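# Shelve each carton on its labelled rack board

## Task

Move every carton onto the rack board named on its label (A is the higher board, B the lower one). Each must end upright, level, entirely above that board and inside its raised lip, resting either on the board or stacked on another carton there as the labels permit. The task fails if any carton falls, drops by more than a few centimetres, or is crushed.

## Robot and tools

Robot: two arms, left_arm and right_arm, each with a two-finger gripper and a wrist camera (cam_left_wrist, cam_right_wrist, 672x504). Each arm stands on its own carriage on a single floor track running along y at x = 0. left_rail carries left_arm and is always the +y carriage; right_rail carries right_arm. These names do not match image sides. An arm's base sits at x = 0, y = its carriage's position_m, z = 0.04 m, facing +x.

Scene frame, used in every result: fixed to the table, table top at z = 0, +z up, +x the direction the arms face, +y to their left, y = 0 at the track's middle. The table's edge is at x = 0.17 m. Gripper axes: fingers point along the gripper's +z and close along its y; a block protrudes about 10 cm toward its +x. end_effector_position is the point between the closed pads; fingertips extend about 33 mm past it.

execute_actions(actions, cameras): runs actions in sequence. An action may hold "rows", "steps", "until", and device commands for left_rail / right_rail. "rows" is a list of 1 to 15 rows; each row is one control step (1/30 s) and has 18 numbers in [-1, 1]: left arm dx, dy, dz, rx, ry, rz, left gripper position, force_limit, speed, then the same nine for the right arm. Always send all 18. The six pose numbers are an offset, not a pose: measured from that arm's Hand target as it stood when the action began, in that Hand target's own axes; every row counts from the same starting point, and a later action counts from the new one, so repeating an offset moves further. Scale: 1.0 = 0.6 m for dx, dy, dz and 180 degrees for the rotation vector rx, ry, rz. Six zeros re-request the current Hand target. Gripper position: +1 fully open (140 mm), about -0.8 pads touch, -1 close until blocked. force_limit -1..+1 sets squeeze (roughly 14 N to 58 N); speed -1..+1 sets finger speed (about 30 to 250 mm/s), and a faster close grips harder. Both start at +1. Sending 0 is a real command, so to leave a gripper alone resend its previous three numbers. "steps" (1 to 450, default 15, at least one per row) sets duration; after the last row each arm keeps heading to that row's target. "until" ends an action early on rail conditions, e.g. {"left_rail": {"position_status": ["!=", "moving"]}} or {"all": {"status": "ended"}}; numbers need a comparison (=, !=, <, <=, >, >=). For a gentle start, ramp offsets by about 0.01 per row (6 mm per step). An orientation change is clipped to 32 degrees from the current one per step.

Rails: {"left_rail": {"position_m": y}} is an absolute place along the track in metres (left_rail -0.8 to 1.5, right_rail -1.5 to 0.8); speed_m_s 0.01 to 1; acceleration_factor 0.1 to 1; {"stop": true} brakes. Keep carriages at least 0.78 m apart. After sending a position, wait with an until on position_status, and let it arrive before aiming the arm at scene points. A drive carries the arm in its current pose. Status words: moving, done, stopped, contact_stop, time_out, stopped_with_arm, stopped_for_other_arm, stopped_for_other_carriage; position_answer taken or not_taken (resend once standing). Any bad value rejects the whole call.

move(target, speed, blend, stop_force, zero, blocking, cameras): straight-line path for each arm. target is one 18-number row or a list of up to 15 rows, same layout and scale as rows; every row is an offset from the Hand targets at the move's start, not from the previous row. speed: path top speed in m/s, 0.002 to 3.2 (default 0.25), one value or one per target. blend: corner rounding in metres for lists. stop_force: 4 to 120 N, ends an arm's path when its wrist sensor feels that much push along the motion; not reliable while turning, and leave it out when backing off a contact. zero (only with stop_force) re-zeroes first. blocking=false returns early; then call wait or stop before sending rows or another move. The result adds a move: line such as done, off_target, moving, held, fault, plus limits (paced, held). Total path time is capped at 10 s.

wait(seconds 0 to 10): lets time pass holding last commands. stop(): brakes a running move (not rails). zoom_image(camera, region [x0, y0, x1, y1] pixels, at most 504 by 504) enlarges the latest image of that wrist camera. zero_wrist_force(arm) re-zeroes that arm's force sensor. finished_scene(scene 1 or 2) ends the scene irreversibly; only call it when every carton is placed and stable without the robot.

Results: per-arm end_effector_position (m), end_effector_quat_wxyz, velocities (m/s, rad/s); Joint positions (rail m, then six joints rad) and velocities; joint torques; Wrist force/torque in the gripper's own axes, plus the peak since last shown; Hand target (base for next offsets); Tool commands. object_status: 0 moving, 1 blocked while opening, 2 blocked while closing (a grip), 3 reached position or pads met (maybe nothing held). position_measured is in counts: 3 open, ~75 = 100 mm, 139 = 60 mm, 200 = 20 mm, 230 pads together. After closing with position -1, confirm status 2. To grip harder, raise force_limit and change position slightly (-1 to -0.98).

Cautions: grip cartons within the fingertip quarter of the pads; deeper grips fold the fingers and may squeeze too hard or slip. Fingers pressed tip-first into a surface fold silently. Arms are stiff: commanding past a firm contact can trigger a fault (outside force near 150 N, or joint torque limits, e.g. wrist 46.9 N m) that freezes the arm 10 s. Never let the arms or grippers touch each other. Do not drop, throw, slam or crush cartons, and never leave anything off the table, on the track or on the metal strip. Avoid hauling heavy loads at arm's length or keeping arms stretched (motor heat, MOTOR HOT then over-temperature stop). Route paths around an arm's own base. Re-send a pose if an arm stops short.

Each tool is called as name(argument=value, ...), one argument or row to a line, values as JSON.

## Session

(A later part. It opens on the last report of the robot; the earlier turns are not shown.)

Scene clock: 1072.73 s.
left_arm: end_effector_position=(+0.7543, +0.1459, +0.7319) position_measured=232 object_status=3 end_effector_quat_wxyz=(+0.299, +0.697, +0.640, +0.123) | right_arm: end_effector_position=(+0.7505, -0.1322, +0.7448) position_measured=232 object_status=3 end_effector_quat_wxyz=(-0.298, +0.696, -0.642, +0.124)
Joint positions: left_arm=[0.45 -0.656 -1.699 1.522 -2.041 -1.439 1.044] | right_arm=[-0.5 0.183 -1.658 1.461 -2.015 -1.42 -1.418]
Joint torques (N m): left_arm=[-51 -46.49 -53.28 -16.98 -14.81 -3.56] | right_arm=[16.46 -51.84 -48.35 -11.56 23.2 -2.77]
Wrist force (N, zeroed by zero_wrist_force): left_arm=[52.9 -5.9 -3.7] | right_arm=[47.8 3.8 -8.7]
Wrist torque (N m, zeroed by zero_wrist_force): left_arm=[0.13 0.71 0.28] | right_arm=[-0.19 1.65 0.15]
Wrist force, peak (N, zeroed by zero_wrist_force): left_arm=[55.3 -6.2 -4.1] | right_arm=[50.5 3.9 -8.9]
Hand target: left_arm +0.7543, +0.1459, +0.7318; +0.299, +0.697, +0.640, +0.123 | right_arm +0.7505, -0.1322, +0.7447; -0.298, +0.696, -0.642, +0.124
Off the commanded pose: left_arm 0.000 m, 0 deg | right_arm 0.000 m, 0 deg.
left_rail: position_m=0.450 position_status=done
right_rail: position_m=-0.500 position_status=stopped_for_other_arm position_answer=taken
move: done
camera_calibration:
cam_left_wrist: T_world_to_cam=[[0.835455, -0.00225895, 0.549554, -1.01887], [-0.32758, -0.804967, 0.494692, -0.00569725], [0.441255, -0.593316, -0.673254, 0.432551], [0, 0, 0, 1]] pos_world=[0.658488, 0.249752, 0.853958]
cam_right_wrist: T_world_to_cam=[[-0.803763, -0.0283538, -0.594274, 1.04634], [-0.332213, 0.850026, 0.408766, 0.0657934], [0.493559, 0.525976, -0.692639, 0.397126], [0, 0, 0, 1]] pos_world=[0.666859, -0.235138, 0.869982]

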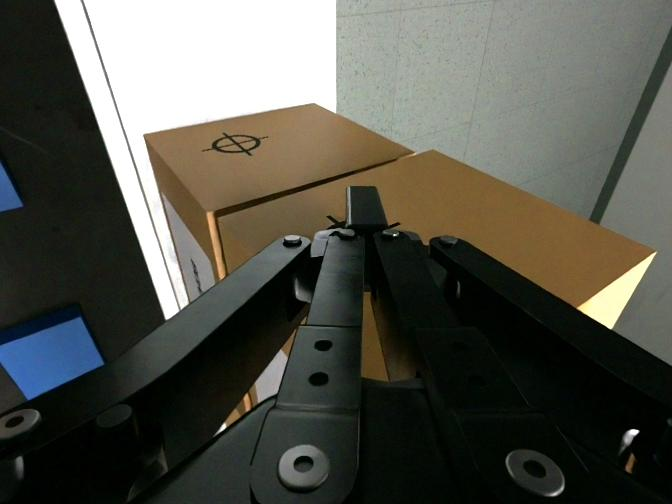

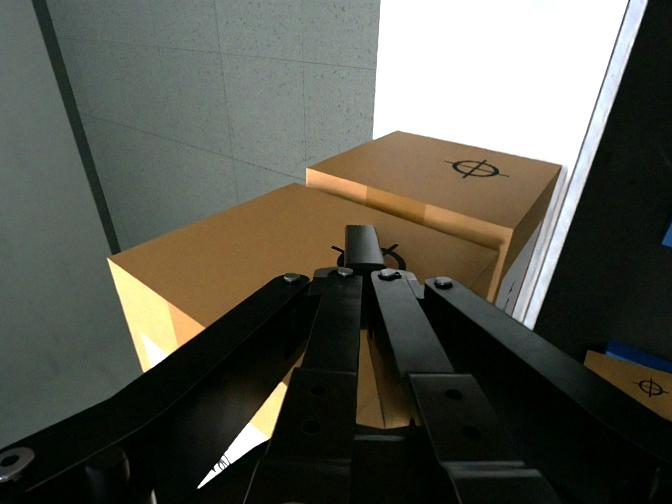

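move(
  target=[0.00195, 0.00628, 0.00403, 0.00126, -0.00341, 0.0047, -1, -0.5, -0.5, -0.0003, 0.0008, -0.0005, 0.00126, 0.00341, 0.0047, -1, -0.5, -0.5],
  speed=0.02,
)

move(
  target=[0.00883, -0.0239, 0.03297, 0, 0, 0, -1, -0.5, -0.5, 0.00883, 0.0239, 0.03297, 0, 0, 0, -1, -0.5, -0.5],
  speed=0.01,
  stop_force=8,
)

move(
  target=[0.0007, -0.0019, 0.0026, 0, 0, 0, -1, -0.5, -0.5, 0.0007, 0.0019, 0.0026, 0, 0, 0, -1, -0.5, -0.5],
  speed=0.006,
  stop_force=12,
  cameras=["all"],
)

Scene clock: 1083.27 s.
left_arm: end_effector_position=(+0.7589, +0.1464, +0.7318) position_measured=232 object_status=3 end_effector_quat_wxyz=(+0.300, +0.703, +0.634, +0.120) | right_arm: end_effector_position=(+0.7499, -0.1321, +0.7447) position_measured=232 object_status=3 end_effector_quat_wxyz=(-0.296, +0.690, -0.648, +0.127)
Joint positions: left_arm=[0.45 -0.644 -1.692 1.516 -2.046 -1.457 1.068] | right_arm=[-0.5 0.189 -1.658 1.462 -2.019 -1.435 -1.398]
Joint torques (N m): left_arm=[-16.58 -27.56 -75.31 -15.35 -14.72 3.72] | right_arm=[48.77 -51.66 -49.12 -10.74 12.44 3]
Wrist force (N, zeroed by zero_wrist_force): left_arm=[46.0 -6.3 -2.7] | right_arm=[41.9 4.3 -6.9]
Wrist torque (N m, zeroed by zero_wrist_force): left_arm=[0.03 0.67 0.02] | right_arm=[-0.11 1.38 -0.01]
Wrist force, peak (N, zeroed by zero_wrist_force): left_arm=[53.4 -6.3 -4.3] | right_arm=[49.1 3.7 -9.2]
Hand target: left_arm +0.7589, +0.1464, +0.7318; +0.300, +0.703, +0.634, +0.120 | right_arm +0.7499, -0.1321, +0.7447; -0.296, +0.690, -0.649, +0.127
Off the commanded pose: left_arm 0.000 m, 0 deg | right_arm 0.000 m, 0 deg.
left_rail: position_m=0.450 position_status=done
right_rail: position_m=-0.500 position_status=stopped_for_other_arm position_answer=taken
move: done

Scene clock: 1086.43 s.
left_arm: end_effector_position=(+0.7589, +0.1464, +0.7120) position_measured=232 object_status=3 end_effector_quat_wxyz=(+0.301, +0.703, +0.634, +0.120) | right_arm: end_effector_position=(+0.7499, -0.1322, +0.7279) position_measured=232 object_status=3 end_effector_quat_wxyz=(-0.297, +0.690, -0.649, +0.127)
Joint positions: left_arm=[0.45 -0.644 -1.697 1.556 -2.081 -1.457 1.068] | right_arm=[-0.5 0.189 -1.663 1.496 -2.048 -1.435 -1.398]
Joint torques (N m): left_arm=[-14.06 -16.35 -67.96 -9.23 -13.93 3.77] | right_arm=[34.52 -28.15 -71.41 -6.02 16.42 -0.18]
Wrist force (N, zeroed by zero_wrist_force): left_arm=[43.1 0.2 -9.6] | right_arm=[35.4 0.8 -10.8]
Wrist torque (N m, zeroed by zero_wrist_force): left_arm=[-0.15 0.59 -0.03] | right_arm=[0.02 1.20 -0.01]
Wrist force, peak (N, zeroed by zero_wrist_force): left_arm=[46.6 -6.1 -2.6] | right_arm=[42.7 3.9 -7.4]
Hand target: left_arm +0.7589, +0.1464, +0.7120; +0.301, +0.703, +0.634, +0.120 (not the last commanded pose) | right_arm +0.7499, -0.1322, +0.7279; -0.297, +0.690, -0.649, +0.127 (not the last commanded pose)
Off the commanded pose: left_arm 0.005 m, 0 deg | right_arm 0.008 m, 0 deg.
left_rail: position_m=0.450 position_status=done
right_rail: position_m=-0.500 position_status=stopped_for_other_arm position_answer=taken
move: contact (left_arm, right_arm)

Scene clock: 1087.83 s.
left_arm: end_effector_position=(+0.7590, +0.1463, +0.7113) position_measured=232 object_status=3 end_effector_quat_wxyz=(+0.301, +0.703, +0.634, +0.120) | right_arm: end_effector_position=(+0.7500, -0.1321, +0.7273) position_measured=232 object_status=3 end_effector_quat_wxyz=(-0.297, +0.690, -0.648, +0.127)
Joint positions: left_arm=[0.45 -0.644 -1.697 1.557 -2.082 -1.457 1.068] | right_arm=[-0.5 0.189 -1.663 1.498 -2.05 -1.435 -1.398]
Joint torques (N m): left_arm=[-15.27 -4.77 -56.19 -5.95 -13.48 3.71] | right_arm=[31.19 -17.58 -62.13 -2.49 16.49 -0.4]
Wrist force (N, zeroed by zero_wrist_force): left_arm=[44.2 5.5 -21.9] | right_arm=[35.0 -3.1 -21.2]
Wrist torque (N m, zeroed by zero_wrist_force): left_arm=[-0.30 0.34 -0.11] | right_arm=[0.24 1.00 0.05]
Wrist force, peak (N, zeroed by zero_wrist_force): left_arm=[44.4 6.3 -23.2] | right_arm=[34.7 -5.3 -23.7]
Hand target: left_arm +0.7590, +0.1463, +0.7113; +0.301, +0.703, +0.634, +0.120 (not the last commanded pose) | right_arm +0.7500, -0.1321, +0.7273; -0.297, +0.690, -0.648, +0.127 (not the last commanded pose)
Off the commanded pose: left_arm 0.001 m, 0 deg | right_arm 0.001 m, 0 deg.
left_rail: position_m=0.450 position_status=done
right_rail: position_m=-0.500 position_status=stopped_for_other_arm position_answer=taken
move: contact (left_arm, right_arm)
camera_calibration:
cam_left_wrist: T_world_to_cam=[[0.83509, -0.01772, 0.549828, -1.00917], [-0.342688, -0.79862, 0.494744, 0.0167813], [0.430337, -0.601575, -0.672992, 0.426143], [0, 0, 0, 1]] pos_world=[0.665113, 0.251876, 0.833357]
cam_right_wrist: T_world_to_cam=[[-0.803854, -0.0133083, -0.594678, 1.03783], [-0.316474, 0.856074, 0.408634, 0.0617992], [0.50365, 0.516682, -0.69237, 0.376187], [0, 0, 0, 1]] pos_world=[0.664353, -0.233462, 0.85238]

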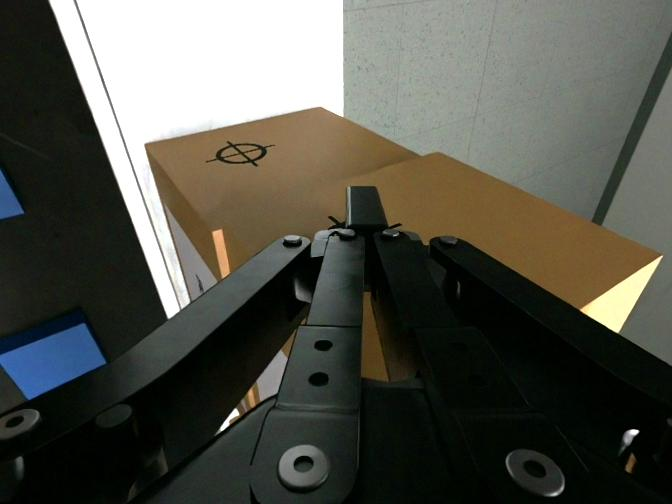

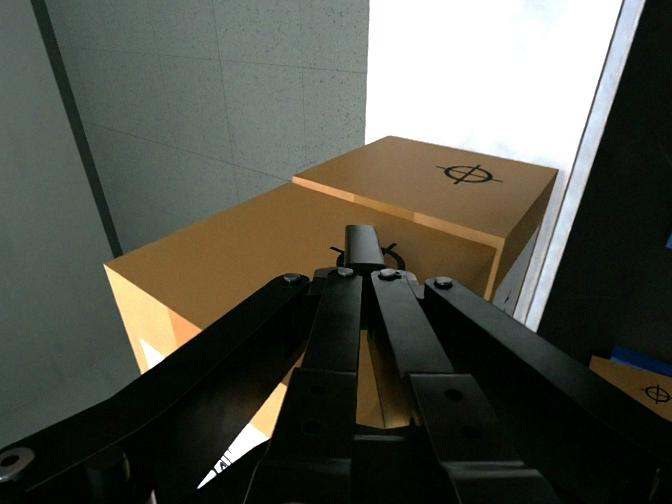

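move(
  target=[
    [-0.0002, 0.0007, -0.0009, 0, 0, 0, -1, -0.5, -0.5, -0.0002, -0.0007, -0.0009, 0, 0, 0, -1, -0.5, -0.5],
    [0.003, 0.0007, -0.0018, 0, 0, 0, -1, -0.5, -0.5, 0.003, -0.0008, -0.0017, 0, 0, 0, -1, -0.5, -0.5],
    [0.0096, 0.0005, -0.0035, 0, 0, 0, -1, -0.5, -0.5, 0.0096, -0.0009, -0.0033, 0, 0, 0, -1, -0.5, -0.5],
    [0.02, 0.0005, -0.4, 0, 0, 0, -1, -0.5, -0.5, 0.02, -0.0009, -0.4, 0, 0, 0, -1, -0.5, -0.5],
  ],
  speed=[0.005, 0.005, 0.02, 0.25],
  cameras=["all"],
)

Scene clock: 1101.20 s.
left_arm: end_effector_position=(+0.6294, +0.2228, +0.8986) position_measured=232 object_status=3 end_effector_quat_wxyz=(+0.301, +0.703, +0.634, +0.120) | right_arm: end_effector_position=(+0.6177, -0.2025, +0.9150) position_measured=232 object_status=3 end_effector_quat_wxyz=(-0.297, +0.690, -0.648, +0.127)
Joint positions: left_arm=[0.45 -0.682 -1.84 1.32 -1.697 -1.434 1.038] | right_arm=[-0.5 0.092 -1.802 1.256 -1.657 -1.377 -1.477]
Joint torques (N m): left_arm=[-16.06 -33.49 -59.18 -2.88 2.29 -3.55] | right_arm=[-18.89 -33.84 -63.53 -3.3 4.11 -3.09]
Wrist force (N, zeroed by zero_wrist_force): left_arm=[1.2 -2.9 -0.1] | right_arm=[-2.7 -1.6 -0.6]
Wrist torque (N m, zeroed by zero_wrist_force): left_arm=[-0.64 -0.27 0.21] | right_arm=[-0.50 0.64 0.17]
Wrist force, peak (N, zeroed by zero_wrist_force): left_arm=[44.8 5.8 -22.2] | right_arm=[35.2 -4.0 -21.4]
Hand target: left_arm +0.6294, +0.2228, +0.8987; +0.301, +0.703, +0.634, +0.120 | right_arm +0.6177, -0.2025, +0.9151; -0.297, +0.690, -0.648, +0.127
Off the commanded pose: left_arm 0.000 m, 0 deg | right_arm 0.000 m, 0 deg.
left_rail: position_m=0.450 position_status=done
right_rail: position_m=-0.500 position_status=stopped_for_other_arm position_answer=taken
move: done
camera_calibration:
cam_left_wrist: T_world_to_cam=[[0.83509, -0.01772, 0.549828, -1.00251], [-0.342688, -0.79862, 0.494744, -0.0591527], [0.430337, -0.601575, -0.672992, 0.653919], [0, 0, 0, 1]] pos_world=[0.535513, 0.328376, 1.02056]
cam_right_wrist: T_world_to_cam=[[-0.803854, -0.0133083, -0.594678, 1.0423], [-0.316474, 0.856074, 0.408634, 0.00340179], [0.50365, 0.516682, -0.69237, 0.609119], [0, 0, 0, 1]] pos_world=[0.532153, -0.303762, 1.04018]

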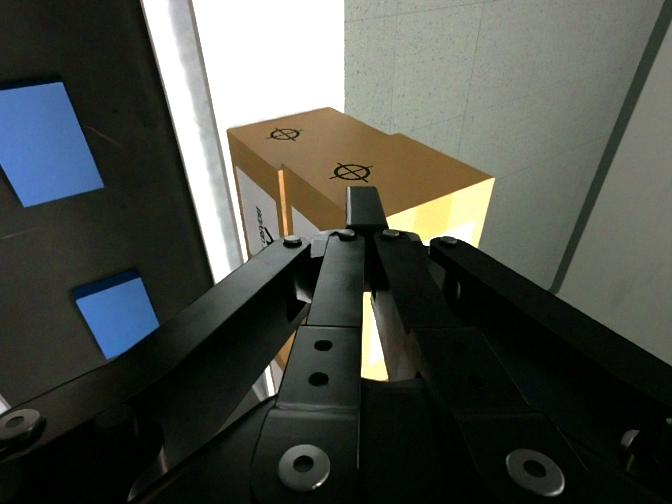

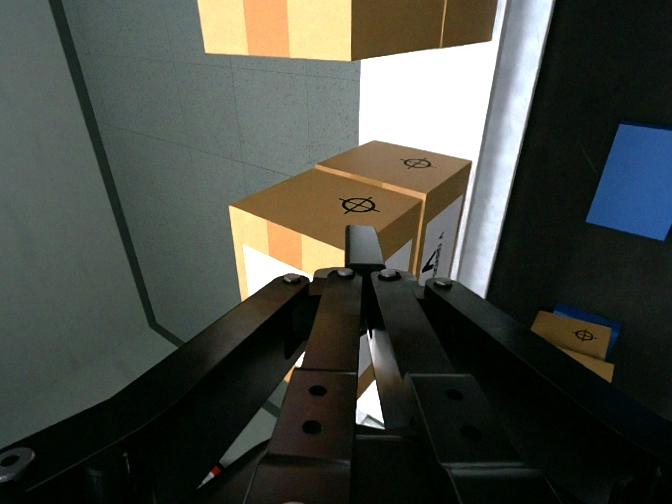

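execute_actions(
  actions=[
    {"left_rail": {"position_m": 1.05}, "steps": 200, "until": {"left_rail": {"position_status": ["!=", "moving"]}}},
    {"right_rail": {"position_m": -0.1}, "steps": 200, "until": {"right_rail": {"position_status": ["!=", "moving"]}}},
  ],
)

move(
  target=[-0.0345, -0.563, 0.4977, 0, 0, 0, -1, -0.5, -0.5, -0.0437, 0.5727, 0.5278, 0, 0, 0, -1, -0.5, -0.5],
  speed=0.3,
  cameras=["all"],
)

zoom_image(
  camera="cam_left_wrist",
  region=[0, 60, 340, 320],
)

zoom_image(
  camera="cam_right_wrist",
  region=[332, 80, 672, 340],
)

Scene clock: 1122.93 s.
left_arm: end_effector_position=(+0.6294, +0.8228, +0.8987) position_measured=232 object_status=3 end_effector_quat_wxyz=(+0.301, +0.703, +0.634, +0.120) | right_arm: end_effector_position=(+0.6177, +0.1975, +0.9151) position_measured=232 object_status=3 end_effector_quat_wxyz=(-0.297, +0.690, -0.648, +0.127)
Joint positions: left_arm=[1.05 -0.682 -1.84 1.319 -1.697 -1.434 1.037] | right_arm=[-0.1 0.092 -1.802 1.255 -1.656 -1.377 -1.477]
Joint torques (N m): left_arm=[14.2 -10.52 -36.16 -4.65 -1.08 -3.33] | right_arm=[-7.8 -31.51 -60.18 -5.09 1.41 -2.45]
Wrist force (N, zeroed by zero_wrist_force): left_arm=[1.8 -2.7 -0.3] | right_arm=[-2.6 -2.0 -0.3]
Wrist torque (N m, zeroed by zero_wrist_force): left_arm=[-0.62 -0.41 0.21] | right_arm=[-0.60 0.62 0.18]
Wrist force, peak (N, zeroed by zero_wrist_force): left_arm=[3.8 -3.1 -1.0] | right_arm=[-4.6 -1.6 0.0]
Hand target: left_arm +0.6294, +0.8228, +0.8987; +0.301, +0.703, +0.634, +0.120 | right_arm +0.6177, +0.1975, +0.9151; -0.297, +0.690, -0.648, +0.127
Tool commands: left_gripper/position=-1.0 left_gripper/force_limit=-0.5 left_gripper/speed=-0.5 right_gripper/position=-1.0 right_gripper/force_limit=-0.5 right_gripper/speed=-0.5
Off the commanded pose: left_arm 0.000 m, 0 deg | right_arm 0.000 m, 0 deg.
left_rail: position_m=1.050 position_status=done
right_rail: position_m=-0.100 position_status=done

Scene clock: 1125.17 s.
left_arm: end_effector_position=(+0.5135, +0.7276, +0.4730) position_measured=232 object_status=3 end_effector_quat_wxyz=(+0.301, +0.703, +0.634, +0.120) | right_arm: end_effector_position=(+0.5101, +0.3062, +0.4729) position_measured=232 object_status=3 end_effector_quat_wxyz=(-0.297, +0.690, -0.648, +0.127)
Joint positions: left_arm=[1.05 -1.066 -2.099 2.225 -2.264 -1.213 0.714] | right_arm=[-0.1 0.397 -1.964 2.171 -2.434 -1.561 -1.232]
Joint torques (N m): left_arm=[-18.25 -19.16 -40.03 -7.16 2.29 -3.43] | right_arm=[20.24 -4.83 -42.57 -6.72 -4.39 3.14]
Wrist force (N, zeroed by zero_wrist_force): left_arm=[1.4 -3.0 0.2] | right_arm=[-3.0 -1.1 -0.1]
Wrist torque (N m, zeroed by zero_wrist_force): left_arm=[-0.68 -0.31 0.24] | right_arm=[-0.27 0.72 0.02]
Wrist force, peak (N, zeroed by zero_wrist_force): left_arm=[1.3 -5.0 1.8] | right_arm=[-2.5 -3.8 -2.4]
Hand target: left_arm +0.5135, +0.7275, +0.4730; +0.301, +0.703, +0.634, +0.120 | right_arm +0.5101, +0.3062, +0.4728; -0.297, +0.690, -0.648, +0.127
Off the commanded pose: left_arm 0.000 m, 0 deg | right_arm 0.000 m, 0 deg.
left_rail: position_m=1.050 position_status=done
right_rail: position_m=-0.100 position_status=done
move: done
camera_calibration:
cam_left_wrist: T_world_to_cam=[[0.83509, -0.01772, 0.549828, -0.662829], [-0.342688, -0.79862, 0.494744, 0.514786], [0.430337, -0.601575, -0.672992, 0.721112], [0, 0, 0, 1]] pos_world=[0.419613, 0.833176, 0.595057]
cam_right_wrist: T_world_to_cam=[[-0.803854, -0.0133083, -0.594678, 0.699531], [-0.316474, 0.856074, 0.408634, -0.285469], [0.50365, 0.516682, -0.69237, 0.09436], [0, 0, 0, 1]] pos_world=[0.424453, 0.204938, 0.59798]

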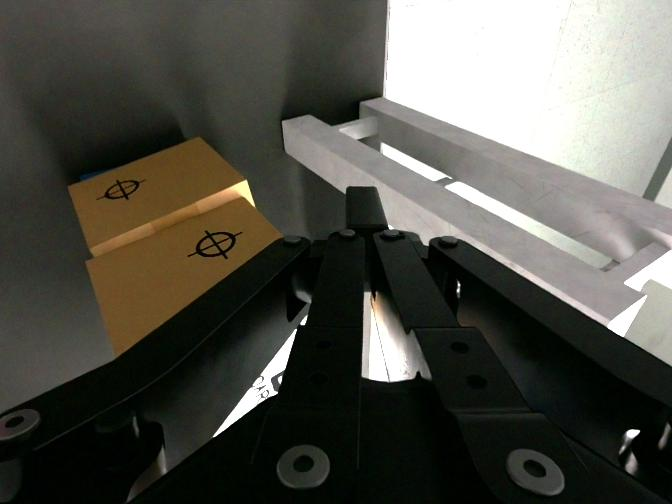

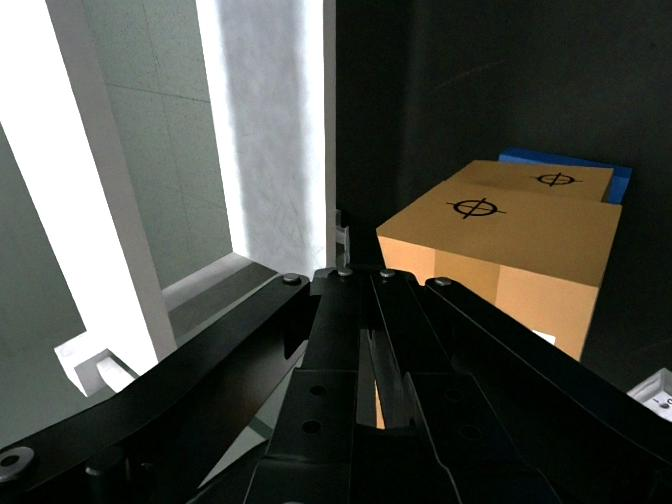

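Scaled by 1.482 from the camera's 672x504 image, which has a finer 960x720 frame.

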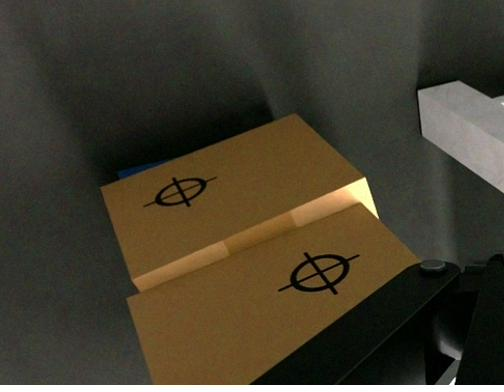

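Scaled by 1.482 from the camera's 672x504 image, which has a finer 960x720 frame.

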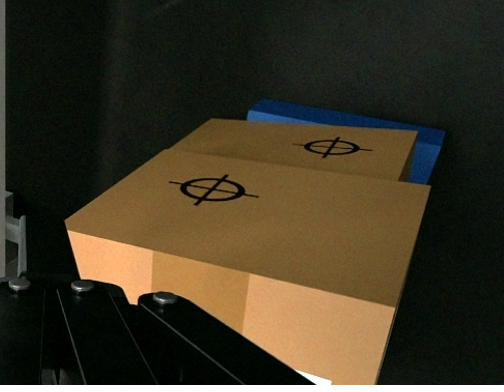

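move(
  target=[-0.0765, -0.265, 0.3143, -0.2360, 0.0314, 0.0417, -1, -0.5, -0.5, 0.0562, 0.2043, 0.303, 0.2252, -0.0313, -0.0819, -1, -0.5, -0.5],
  speed=0.2,
  cameras=["all"],
)

Scene clock: 1157.10 s.
left_arm: end_effector_position=(+0.4791, +0.6349, +0.2424) position_measured=232 object_status=3 end_effector_quat_wxyz=(+0.495, +0.578, +0.515, +0.394) | right_arm: end_effector_position=(+0.5157, +0.3201, +0.2515) position_measured=232 object_status=3 end_effector_quat_wxyz=(-0.529, +0.626, -0.458, +0.346)
Joint positions: left_arm=[1.05 -1.639 -1.349 2.734 -3.423 -0.226 0.422] | right_arm=[-0.1 0.481 -1.125 2.64 -4.452 -1.689 -1.494]
Joint torques (N m): left_arm=[18.94 -21.44 -1.32 -5.93 0.09 3.31] | right_arm=[-18.32 -33.92 -23.65 -5.57 3.61 -2.92]
Wrist force (N, zeroed by zero_wrist_force): left_arm=[1.0 -3.1 -2.1] | right_arm=[-3.2 -2.2 0.0]
Wrist torque (N m, zeroed by zero_wrist_force): left_arm=[-0.55 -0.56 0.18] | right_arm=[-0.36 0.79 0.18]
Wrist force, peak (N, zeroed by zero_wrist_force): left_arm=[0.2 -4.9 -1.7] | right_arm=[-3.3 -2.6 -1.3]
Hand target: left_arm +0.4793, +0.6349, +0.2423; +0.495, +0.579, +0.515, +0.394 | right_arm +0.5157, +0.3201, +0.2515; -0.529, +0.626, -0.458, +0.346
Off the commanded pose: left_arm 0.000 m, 0 deg | right_arm 0.000 m, 0 deg.
left_rail: position_m=1.050 position_status=done
right_rail: position_m=-0.100 position_status=done
move: done
camera_calibration:
cam_left_wrist: T_world_to_cam=[[0.234999, 0.02221, 0.971742, -0.349022], [-0.495244, -0.857503, 0.139365, 0.739697], [0.836367, -0.514, -0.190513, 0.157944], [0, 0, 0, 1]] pos_world=[0.316251, 0.723227, 0.266162]
cam_right_wrist: T_world_to_cam=[[-0.177998, -0.0490467, -0.982808, 0.358936], [-0.601863, 0.795587, 0.069301, 0.046716], [0.77851, 0.603851, -0.171133, -0.369604], [0, 0, 0, 1]] pos_world=[0.379747, 0.203623, 0.286277]

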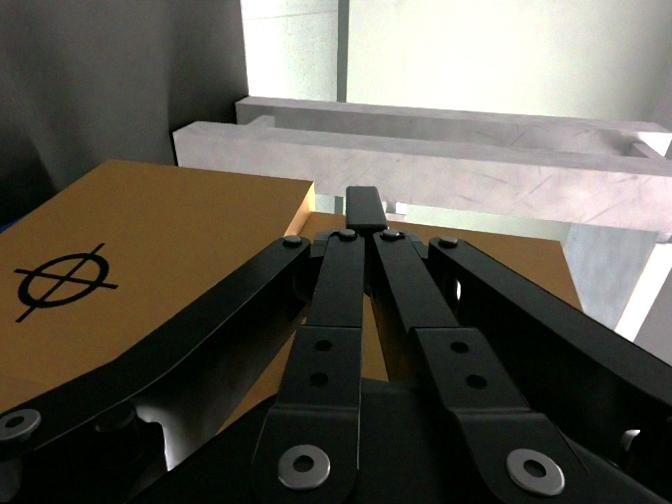

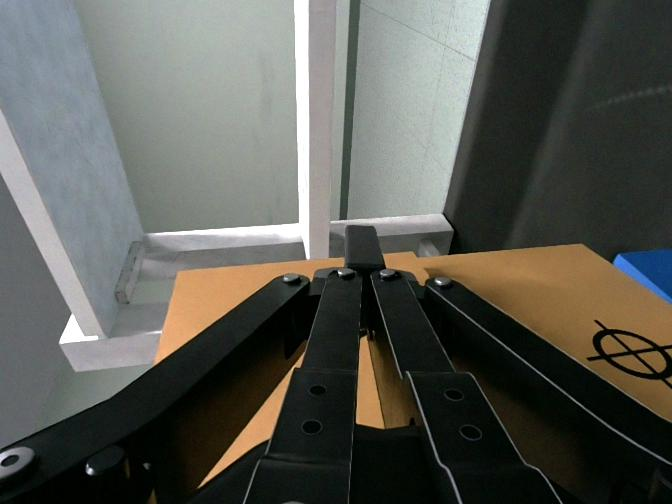

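zero_wrist_force(
  arm="left_arm",
)

zero_wrist_force(
  arm="right_arm",
)

move(
  target=[-0.0595, 0, 0.016, 0, 0, 0, -1, -0.5, -0.5, -0.0595, 0, 0.016, 0, 0, 0, -1, -0.5, -0.5],
  speed=0.015,
  stop_force=10,
  cameras=["all"],
)

zoom_image(
  camera="cam_left_wrist",
  region=[290, 180, 440, 300],
)

zoom_image(
  camera="cam_right_wrist",
  region=[290, 200, 440, 320],
)

Wrist force sensor zeroed.

Wrist force sensor zeroed.

Scene clock: 1165.57 s.
left_arm: end_effector_position=(+0.4809, +0.6164, +0.2424) position_measured=232 object_status=3 end_effector_quat_wxyz=(+0.495, +0.578, +0.515, +0.394) | right_arm: end_effector_position=(+0.5140, +0.3387, +0.2514) position_measured=232 object_status=3 end_effector_quat_wxyz=(-0.529, +0.626, -0.458, +0.346)
Joint positions: left_arm=[1.05 -1.63 -1.318 2.697 -3.452 -0.23 0.458] | right_arm=[-0.1 0.533 -1.121 2.611 -4.426 -1.74 -1.483]
Joint torques (N m): left_arm=[-19.07 -46.22 -7.02 -2.4 2.19 -3.67] | right_arm=[-14.68 -54.21 3.58 -4.91 6.93 -2.37]
Wrist force (N, zeroed by zero_wrist_force): left_arm=[9.4 -0.3 -3.8] | right_arm=[9.5 -2.5 -2.3]
Wrist torque (N m, zeroed by zero_wrist_force): left_arm=[-0.02 0.08 0.16] | right_arm=[-0.11 0.24 -0.15]
Wrist force, peak (N, zeroed by zero_wrist_force): left_arm=[21.3 -0.1 -8.4] | right_arm=[19.2 -0.9 -4.7]
Hand target: left_arm +0.4809, +0.6164, +0.2424; +0.495, +0.578, +0.515, +0.394 (not the last commanded pose) | right_arm +0.5140, +0.3387, +0.2514; -0.529, +0.625, -0.458, +0.346 (not the last commanded pose)
Off the commanded pose: left_arm 0.018 m, 0 deg | right_arm 0.018 m, 0 deg.
left_rail: position_m=1.050 position_status=done
right_rail: position_m=-0.100 position_status=done
move: contact (left_arm, right_arm)
camera_calibration:
cam_left_wrist: T_world_to_cam=[[0.234849, 0.0221734, 0.971779, -0.348897], [-0.495775, -0.857194, 0.139373, 0.72474], [0.836094, -0.514516, -0.190318, 0.147226], [0, 0, 0, 1]] pos_world=[0.318152, 0.704729, 0.266061]
cam_right_wrist: T_world_to_cam=[[-0.177986, -0.0490359, -0.982811, 0.359441], [-0.601815, 0.795624, 0.0692915, 0.0308786], [0.778549, 0.603803, -0.17112, -0.379537], [0, 0, 0, 1]] pos_world=[0.378047, 0.222223, 0.286177]

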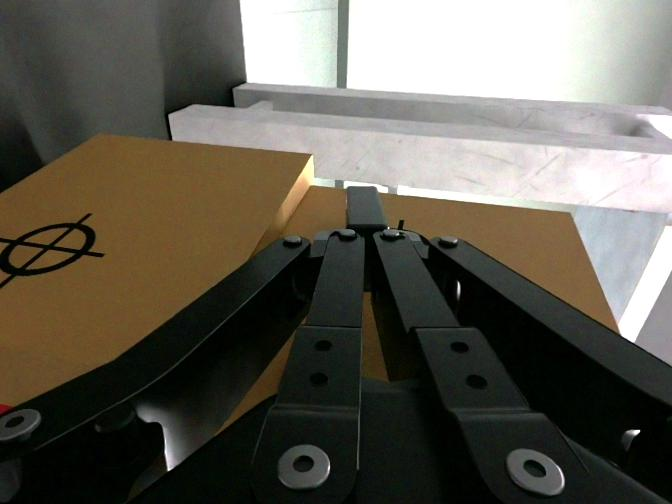

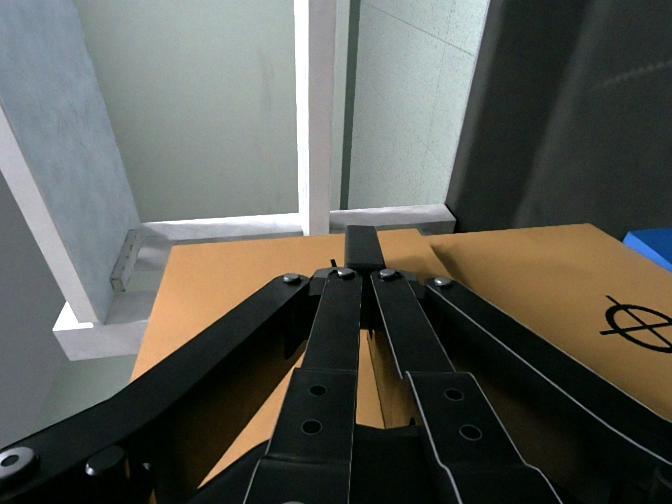

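Scaled by 3.360 from the camera's 672x504 image, which has a finer 960x720 frame.

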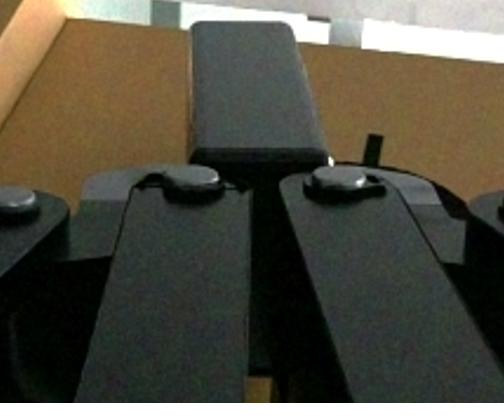

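Scaled by 3.360 from the camera's 672x504 image, which has a finer 960x720 frame.

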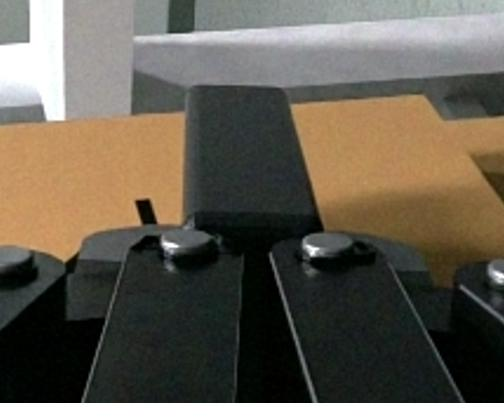

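move(
  target=[
    [0.0097, 0, -0.0026, 0, 0, 0, -1, -0.5, -0.5, 0.0097, 0, -0.0026, 0, 0, 0, -1, -0.5, -0.5],
    [0.0076, 0.0375, -0.0103, 0, 0, 0, -1, -0.5, -0.5, 0.0046, -0.0289, -0.0181, 0, 0, 0, -1, -0.5, -0.5],
  ],
  speed=[0.02, 0.04],
)

zero_wrist_force(
  arm="left_arm",
)

zero_wrist_force(
  arm="right_arm",
)

move(
  target=[-0.0225, 0, 0.006, 0, 0, 0, -1, -0.5, -0.5, -0.0225, 0, 0.006, 0, 0, 0, -1, -0.5, -0.5],
  speed=0.01,
  stop_force=12,
  cameras=["all"],
)

zoom_image(
  camera="cam_left_wrist",
  region=[290, 180, 440, 300],
)

zoom_image(
  camera="cam_right_wrist",
  region=[290, 200, 440, 320],
)

Scene clock: 1176.27 s.
left_arm: end_effector_position=(+0.4804, +0.6224, +0.2654) position_measured=232 object_status=3 end_effector_quat_wxyz=(+0.495, +0.578, +0.515, +0.394) | right_arm: end_effector_position=(+0.5085, +0.3327, +0.2704) position_measured=232 object_status=3 end_effector_quat_wxyz=(-0.529, +0.625, -0.458, +0.346)
Joint positions: left_arm=[1.05 -1.633 -1.413 2.702 -3.353 -0.229 0.448] | right_arm=[-0.1 0.526 -1.186 2.628 -4.378 -1.733 -1.484]
Joint torques (N m): left_arm=[-17.17 -39.88 -28.92 -2.95 3.54 -3.74] | right_arm=[19.2 -54.01 2.05 -2.05 -4.15 3.31]
Wrist force (N, zeroed by zero_wrist_force): left_arm=[0.1 0.1 0.9] | right_arm=[0.6 0.0 0.4]
Wrist torque (N m, zeroed by zero_wrist_force): left_arm=[0.04 -0.02 0.23] | right_arm=[0.00 -0.15 -0.11]
Wrist force, peak (N, zeroed by zero_wrist_force): left_arm=[10.4 -0.2 -3.7] | right_arm=[10.2 -2.3 -2.8]
Hand target: left_arm +0.4803, +0.6224, +0.2654; +0.495, +0.578, +0.515, +0.394 | right_arm +0.5085, +0.3327, +0.2704; -0.529, +0.625, -0.458, +0.346
Off the commanded pose: left_arm 0.000 m, 0 deg | right_arm 0.000 m, 0 deg.
left_rail: position_m=1.050 position_status=done
right_rail: position_m=-0.100 position_status=done
move: done

Wrist force sensor zeroed.

Wrist force sensor zeroed.

Scene clock: 1178.07 s.
left_arm: end_effector_position=(+0.4809, +0.6164, +0.2654) position_measured=232 object_status=3 end_effector_quat_wxyz=(+0.495, +0.578, +0.515, +0.394) | right_arm: end_effector_position=(+0.5080, +0.3384, +0.2704) position_measured=232 object_status=3 end_effector_quat_wxyz=(-0.529, +0.625, -0.458, +0.346)
Joint positions: left_arm=[1.05 -1.63 -1.402 2.691 -3.361 -0.23 0.457] | right_arm=[-0.1 0.542 -1.184 2.619 -4.37 -1.749 -1.481]
Joint torques (N m): left_arm=[-21.86 -43.66 -11.2 -2.32 1.3 -3.71] | right_arm=[-11.58 -49.81 -0.23 -5.2 7.49 -1.39]
Wrist force (N, zeroed by zero_wrist_force): left_arm=[11.3 0.0 -4.3] | right_arm=[11.5 -2.0 -3.0]
Wrist torque (N m, zeroed by zero_wrist_force): left_arm=[0.03 0.05 -0.23] | right_arm=[0.07 0.40 0.04]
Wrist force, peak (N, zeroed by zero_wrist_force): left_arm=[18.5 0.7 -6.2] | right_arm=[17.4 -0.9 -4.4]
Hand target: left_arm +0.4809, +0.6164, +0.2654; +0.495, +0.578, +0.515, +0.394 (not the last commanded pose) | right_arm +0.5080, +0.3384, +0.2704; -0.529, +0.625, -0.458, +0.346 (not the last commanded pose)
Off the commanded pose: left_arm 0.008 m, 0 deg | right_arm 0.008 m, 0 deg.
left_rail: position_m=1.050 position_status=done
right_rail: position_m=-0.100 position_status=done
move: contact (left_arm, right_arm)
camera_calibration:
cam_left_wrist: T_world_to_cam=[[0.2348, 0.0220884, 0.971793, -0.371178], [-0.495798, -0.857197, 0.139276, 0.721657], [0.836094, -0.514515, -0.190318, 0.151654], [0, 0, 0, 1]] pos_world=[0.318152, 0.704829, 0.289061]
cam_right_wrist: T_world_to_cam=[[-0.178004, -0.0489983, -0.982809, 0.377035], [-0.601638, 0.795758, 0.0692942, 0.0260133], [0.778683, 0.60363, -0.171127, -0.371502], [0, 0, 0, 1]] pos_world=[0.372047, 0.222024, 0.305177]

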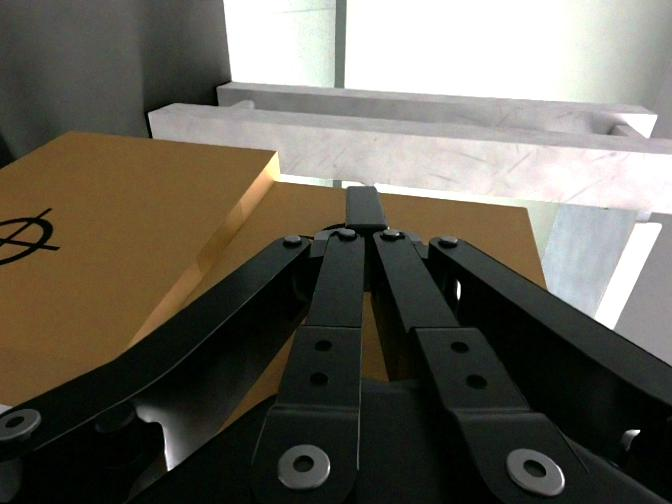

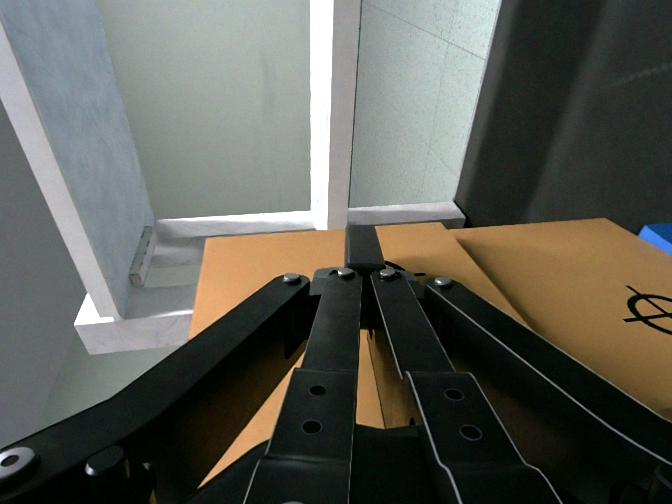

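Scaled by 3.360 from the camera's 672x504 image, which has a finer 960x720 frame.

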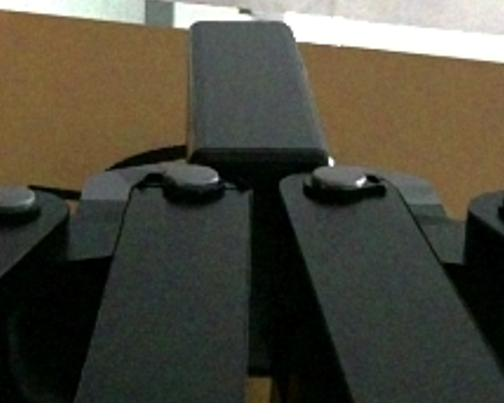

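Scaled by 3.360 from the camera's 672x504 image, which has a finer 960x720 frame.

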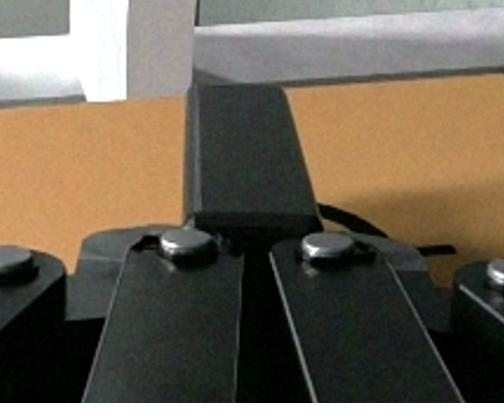

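move(
  target=[
    [-0.0018, 0, 0.0005, 0, 0, 0, -1, -0.5, -0.5, -0.0018, 0, 0.0005, 0, 0, 0, -1, -0.5, -0.5],
    [-0.0032, 0.0245, -0.0045, 0, 0, 0, -1, -0.5, -0.5, -0.0032, -0.0245, -0.0045, 0, 0, 0, -1, -0.5, -0.5],
  ],
  speed=0.015,
  cameras=["all"],
)

Scene clock: 1186.60 s.
left_arm: end_effector_position=(+0.4810, +0.6153, +0.2804) position_measured=232 object_status=3 end_effector_quat_wxyz=(+0.495, +0.578, +0.515, +0.394) | right_arm: end_effector_position=(+0.5079, +0.3397, +0.2854) position_measured=232 object_status=3 end_effector_quat_wxyz=(-0.529, +0.625, -0.458, +0.346)
Joint positions: left_arm=[1.05 -1.63 -1.453 2.683 -3.304 -0.23 0.46] | right_arm=[-0.1 0.545 -1.231 2.616 -4.32 -1.752 -1.48]
Joint torques (N m): left_arm=[-14.91 -42.66 -55.97 -4.06 -2.65 -4.28] | right_arm=[37.55 -57.05 -41.23 -3.53 10.28 2.71]
Wrist force (N, zeroed by zero_wrist_force): left_arm=[39.2 -8.1 -8.2] | right_arm=[37.5 7.6 -7.7]
Wrist torque (N m, zeroed by zero_wrist_force): left_arm=[0.26 0.66 0.12] | right_arm=[-0.21 1.13 -0.13]
Wrist force, peak (N, zeroed by zero_wrist_force): left_arm=[40.2 -8.0 -8.5] | right_arm=[37.8 7.6 -8.7]
Hand target: left_arm +0.4810, +0.6153, +0.2804; +0.495, +0.578, +0.515, +0.394 | right_arm +0.5079, +0.3397, +0.2855; -0.529, +0.625, -0.458, +0.346
Off the commanded pose: left_arm 0.000 m, 0 deg | right_arm 0.000 m, 0 deg.
left_rail: position_m=1.050 position_status=done
right_rail: position_m=-0.100 position_status=done
move: done
camera_calibration:
cam_left_wrist: T_world_to_cam=[[0.234781, 0.0221005, 0.971797, -0.385781], [-0.495756, -0.857222, 0.139267, 0.718731], [0.836124, -0.514472, -0.190303, 0.153731], [0, 0, 0, 1]] pos_world=[0.318352, 0.703729, 0.304061]
cam_right_wrist: T_world_to_cam=[[-0.178004, -0.0489983, -0.982809, 0.391818], [-0.601638, 0.795758, 0.0692942, 0.0239588], [0.778683, 0.60363, -0.171127, -0.369582], [0, 0, 0, 1]] pos_world=[0.371947, 0.223224, 0.320177]

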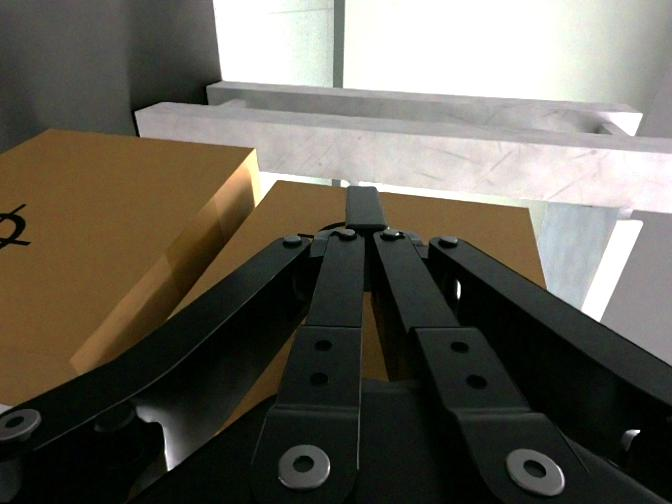

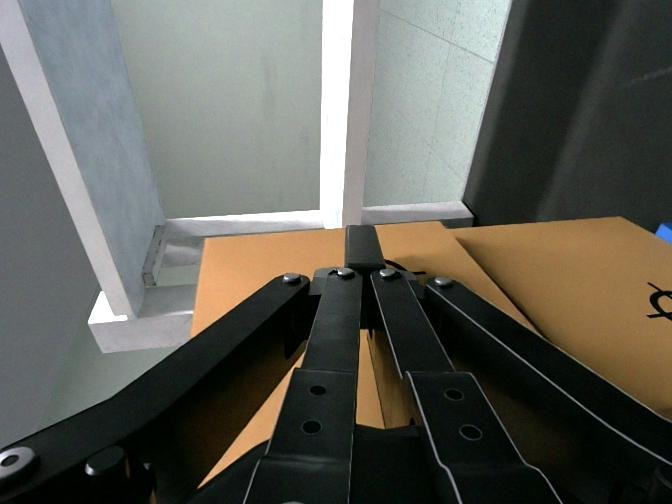

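move(
  target=[
    [-0.0057, 0.1027, -0.0211, 0, 0, 0, -1, -0.5, -0.5, -0.0057, -0.1027, -0.0211, 0, 0, 0, -1, -0.5, -0.5],
  ],
  speed=0.06,
)

Scene clock: 1199.90 s.
left_arm: end_effector_position=(+0.4810, +0.6153, +0.3434) position_measured=232 object_status=3 end_effector_quat_wxyz=(+0.495, +0.579, +0.515, +0.394) | right_arm: end_effector_position=(+0.5079, +0.3399, +0.3484) position_measured=232 object_status=3 end_effector_quat_wxyz=(-0.529, +0.625, -0.458, +0.346)
Joint positions: left_arm=[1.05 -1.63 -1.653 2.643 -3.064 -0.23 0.459] | right_arm=[-0.1 0.545 -1.425 2.599 -4.109 -1.753 -1.48]
Joint torques (N m): left_arm=[-35.01 -32.93 -66.2 -4.34 0.12 -3.37] | right_arm=[39.28 -47.24 -54.87 -3.57 12.87 2.73]
Wrist force (N, zeroed by zero_wrist_force): left_arm=[42.2 -8.5 -9.0] | right_arm=[40.3 7.9 -9.1]
Wrist torque (N m, zeroed by zero_wrist_force): left_arm=[0.23 0.77 0.13] | right_arm=[-0.22 1.21 -0.15]
Wrist force, peak (N, zeroed by zero_wrist_force): left_arm=[44.0 -8.6 -9.1] | right_arm=[41.2 7.7 -9.6]
Hand target: left_arm +0.4809, +0.6153, +0.3434; +0.495, +0.578, +0.515, +0.394 | right_arm +0.5079, +0.3399, +0.3485; -0.529, +0.625, -0.458, +0.346
Off the commanded pose: left_arm 0.000 m, 0 deg | right_arm 0.000 m, 0 deg.
left_rail: position_m=1.050 position_status=done
right_rail: position_m=-0.100 position_status=done
move: done

move(
  target=[-0.2165, 0.0127, 0.1198, 0, 0, 0, -1, -0.5, -0.5, 0.2474, -0.0127, -0.0045, 0, 0, 0, -1, -0.5, -0.5],
  speed=0.06,
)

Scene clock: 1206.20 s.
left_arm: end_effector_position=(+0.5312, +0.4754, +0.3435) position_measured=232 object_status=3 end_effector_quat_wxyz=(+0.495, +0.578, +0.515, +0.394) | right_arm: end_effector_position=(+0.5577, +0.1998, +0.3488) position_measured=232 object_status=3 end_effector_quat_wxyz=(-0.529, +0.625, -0.458, +0.346)
Joint positions: left_arm=[1.05 -1.517 -1.317 2.349 -3.434 -0.301 0.799] | right_arm=[-0.1 0.033 -1.54 2.74 -4.128 -1.251 -1.586]
Joint torques (N m): left_arm=[-4.51 -36.47 -67.6 -6.39 -10.59 4.58] | right_arm=[9.23 -39.01 -12.4 -4.29 22.44 -2.49]
Wrist force (N, zeroed by zero_wrist_force): left_arm=[49.5 -9.0 -10.3] | right_arm=[47.0 7.8 -10.9]
Wrist torque (N m, zeroed by zero_wrist_force): left_arm=[0.18 0.79 -0.15] | right_arm=[-0.22 1.46 0.01]
Wrist force, peak (N, zeroed by zero_wrist_force): left_arm=[49.5 -9.0 -10.3] | right_arm=[47.3 8.1 -10.7]
Hand target: left_arm +0.5312, +0.4754, +0.3435; +0.495, +0.578, +0.515, +0.394 | right_arm +0.5577, +0.1998, +0.3488; -0.529, +0.625, -0.458, +0.346
Off the commanded pose: left_arm 0.000 m, 0 deg | right_arm 0.000 m, 0 deg.
left_rail: position_m=1.050 position_status=done
right_rail: position_m=-0.100 position_status=done
move: done

move(
  target=[-0.1917, 0.0234, 0.1651, 0, 0, 0, -1, -0.5, -0.5, 0.2493, -0.0234, 0.047, 0, 0, 0, -1, -0.5, -0.5],
  speed=0.06,
  cameras=["all"],
)

Scene clock: 1211.70 s.
left_arm: end_effector_position=(+0.6114, +0.3458, +0.3437) position_measured=232 object_status=3 end_effector_quat_wxyz=(+0.495, +0.578, +0.515, +0.394) | right_arm: end_effector_position=(+0.6375, +0.0695, +0.3492) position_measured=232 object_status=3 end_effector_quat_wxyz=(-0.529, +0.625, -0.458, +0.346)
Joint positions: left_arm=[1.05 -1.408 -1.1 2.027 -3.511 -0.388 0.993] | right_arm=[-0.1 -0.398 -1.517 2.704 -4.053 -0.832 -1.707]
Joint torques (N m): left_arm=[-6.36 -60.07 -66.91 -2.53 -12.34 4.57] | right_arm=[11.48 -20.7 -30.74 -4.08 22.1 -2.48]
Wrist force (N, zeroed by zero_wrist_force): left_arm=[45.2 -8.8 -9.4] | right_arm=[42.5 7.4 -9.8]
Wrist torque (N m, zeroed by zero_wrist_force): left_arm=[0.20 0.80 -0.15] | right_arm=[-0.22 1.45 0.12]
Wrist force, peak (N, zeroed by zero_wrist_force): left_arm=[50.4 -9.0 -11.3] | right_arm=[47.3 7.8 -10.7]
Hand target: left_arm +0.6114, +0.3457, +0.3437; +0.495, +0.578, +0.515, +0.394 | right_arm +0.6375, +0.0694, +0.3492; -0.529, +0.625, -0.458, +0.346
Off the commanded pose: left_arm 0.000 m, 0 deg | right_arm 0.000 m, 0 deg.
left_rail: position_m=1.050 position_status=done
right_rail: position_m=-0.100 position_status=done
move: done
camera_calibration:
cam_left_wrist: T_world_to_cam=[[0.234781, 0.0221005, 0.971797, -0.472029], [-0.495756, -0.857222, 0.139267, 0.543477], [0.836124, -0.514472, -0.190303, -0.0818012], [0, 0, 0, 1]] pos_world=[0.448652, 0.434229, 0.367461]
cam_right_wrist: T_world_to_cam=[[-0.177997, -0.0489864, -0.982811, 0.464251], [-0.601528, 0.795842, 0.0692756, 0.312487], [0.778769, 0.603519, -0.171124, -0.296547], [0, 0, 0, 1]] pos_world=[0.501547, -0.0469762, 0.383877]

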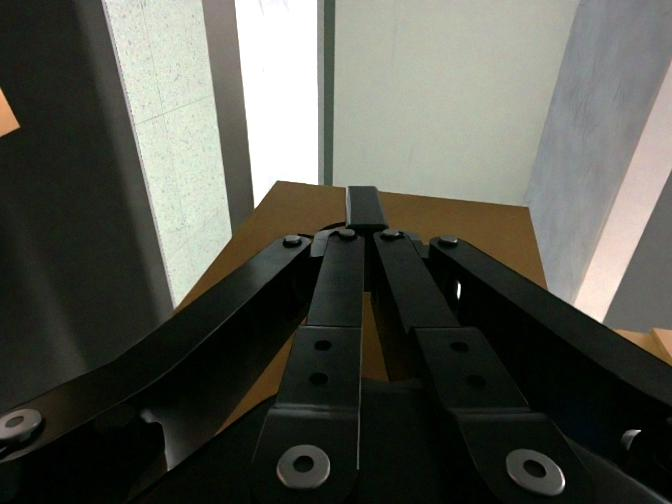

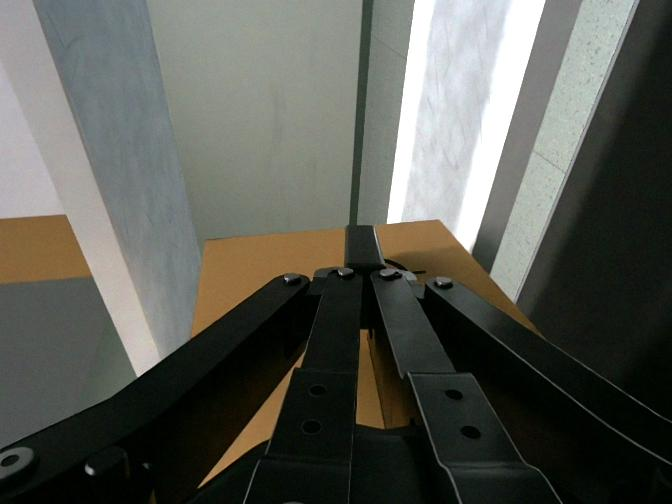

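zoom_image(
  camera="cam_left_wrist",
  region=[90, 0, 400, 310],
)

zoom_image(
  camera="cam_right_wrist",
  region=[350, 0, 660, 340],
)

zoom_image(
  camera="cam_left_wrist",
  region=[400, 0, 672, 380],
)

Scaled by 1.626 from the camera's 672x504 image, which has a finer 960x720 frame.

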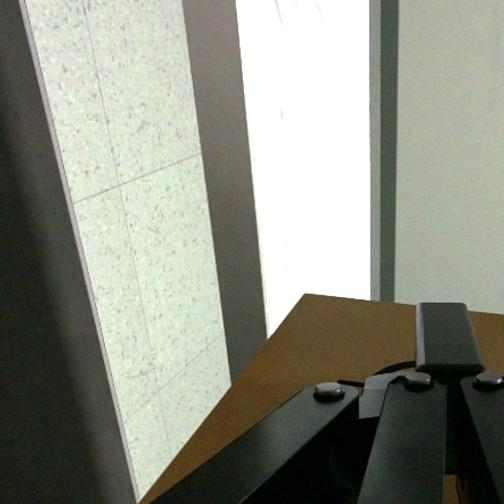

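Scaled by 1.482 from the camera's 672x504 image, which has a finer 960x720 frame.

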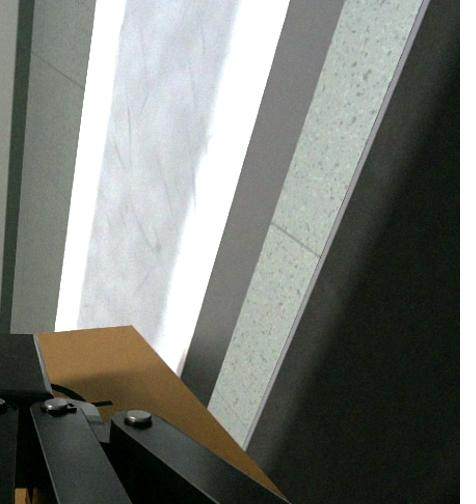

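Scaled by 1.326 from the camera's 672x504 image, which has a finer 960x720 frame.

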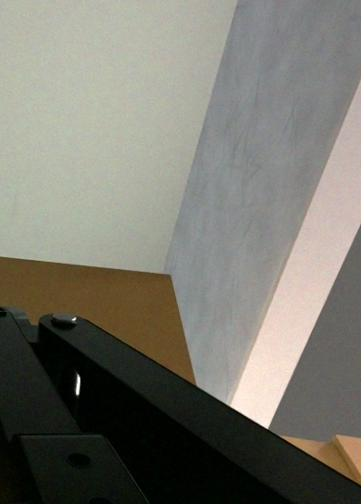

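move(
  target=[0.00968, -0.00838, 0.02298, 0.00164, -0.02989, 0.00614, -1, -0.5, -0.5, -0.01022, 0.01758, -0.01657, 0.00164, 0.02989, 0.00614, -1, -0.5, -0.5],
  speed=0.03,
)

Scene clock: 1228.83 s.
left_arm: end_effector_position=(+0.6246, +0.3490, +0.3357) position_measured=232 object_status=3 end_effector_quat_wxyz=(+0.513, +0.603, +0.487, +0.370) | right_arm: end_effector_position=(+0.6242, +0.0715, +0.3412) position_measured=232 object_status=3 end_effector_quat_wxyz=(-0.512, +0.603, -0.487, +0.371)
Joint positions: left_arm=[1.05 -1.37 -1.088 2.049 -3.679 -0.507 1.14] | right_arm=[-0.1 -0.316 -1.503 2.733 -4.131 -1.005 -1.649]
Joint torques (N m): left_arm=[-7.44 -61.33 -41.97 -5.3 -14.23 3.7] | right_arm=[46.08 -22.33 -6.14 -8.28 13.05 3.15]
Wrist force (N, zeroed by zero_wrist_force): left_arm=[44.1 -8.5 -9.1] | right_arm=[41.3 7.7 -9.2]
Wrist torque (N m, zeroed by zero_wrist_force): left_arm=[0.27 0.67 -0.16] | right_arm=[-0.24 1.31 -0.09]
Wrist force, peak (N, zeroed by zero_wrist_force): left_arm=[48.8 -8.6 -10.2] | right_arm=[45.9 7.5 -10.5]
Hand target: left_arm +0.6246, +0.3491, +0.3357; +0.513, +0.603, +0.487, +0.370 | right_arm +0.6242, +0.0715, +0.3412; -0.512, +0.603, -0.487, +0.371
Off the commanded pose: left_arm 0.000 m, 0 deg | right_arm 0.000 m, 0 deg.
left_rail: position_m=1.050 position_status=done
right_rail: position_m=-0.100 position_status=done
move: done


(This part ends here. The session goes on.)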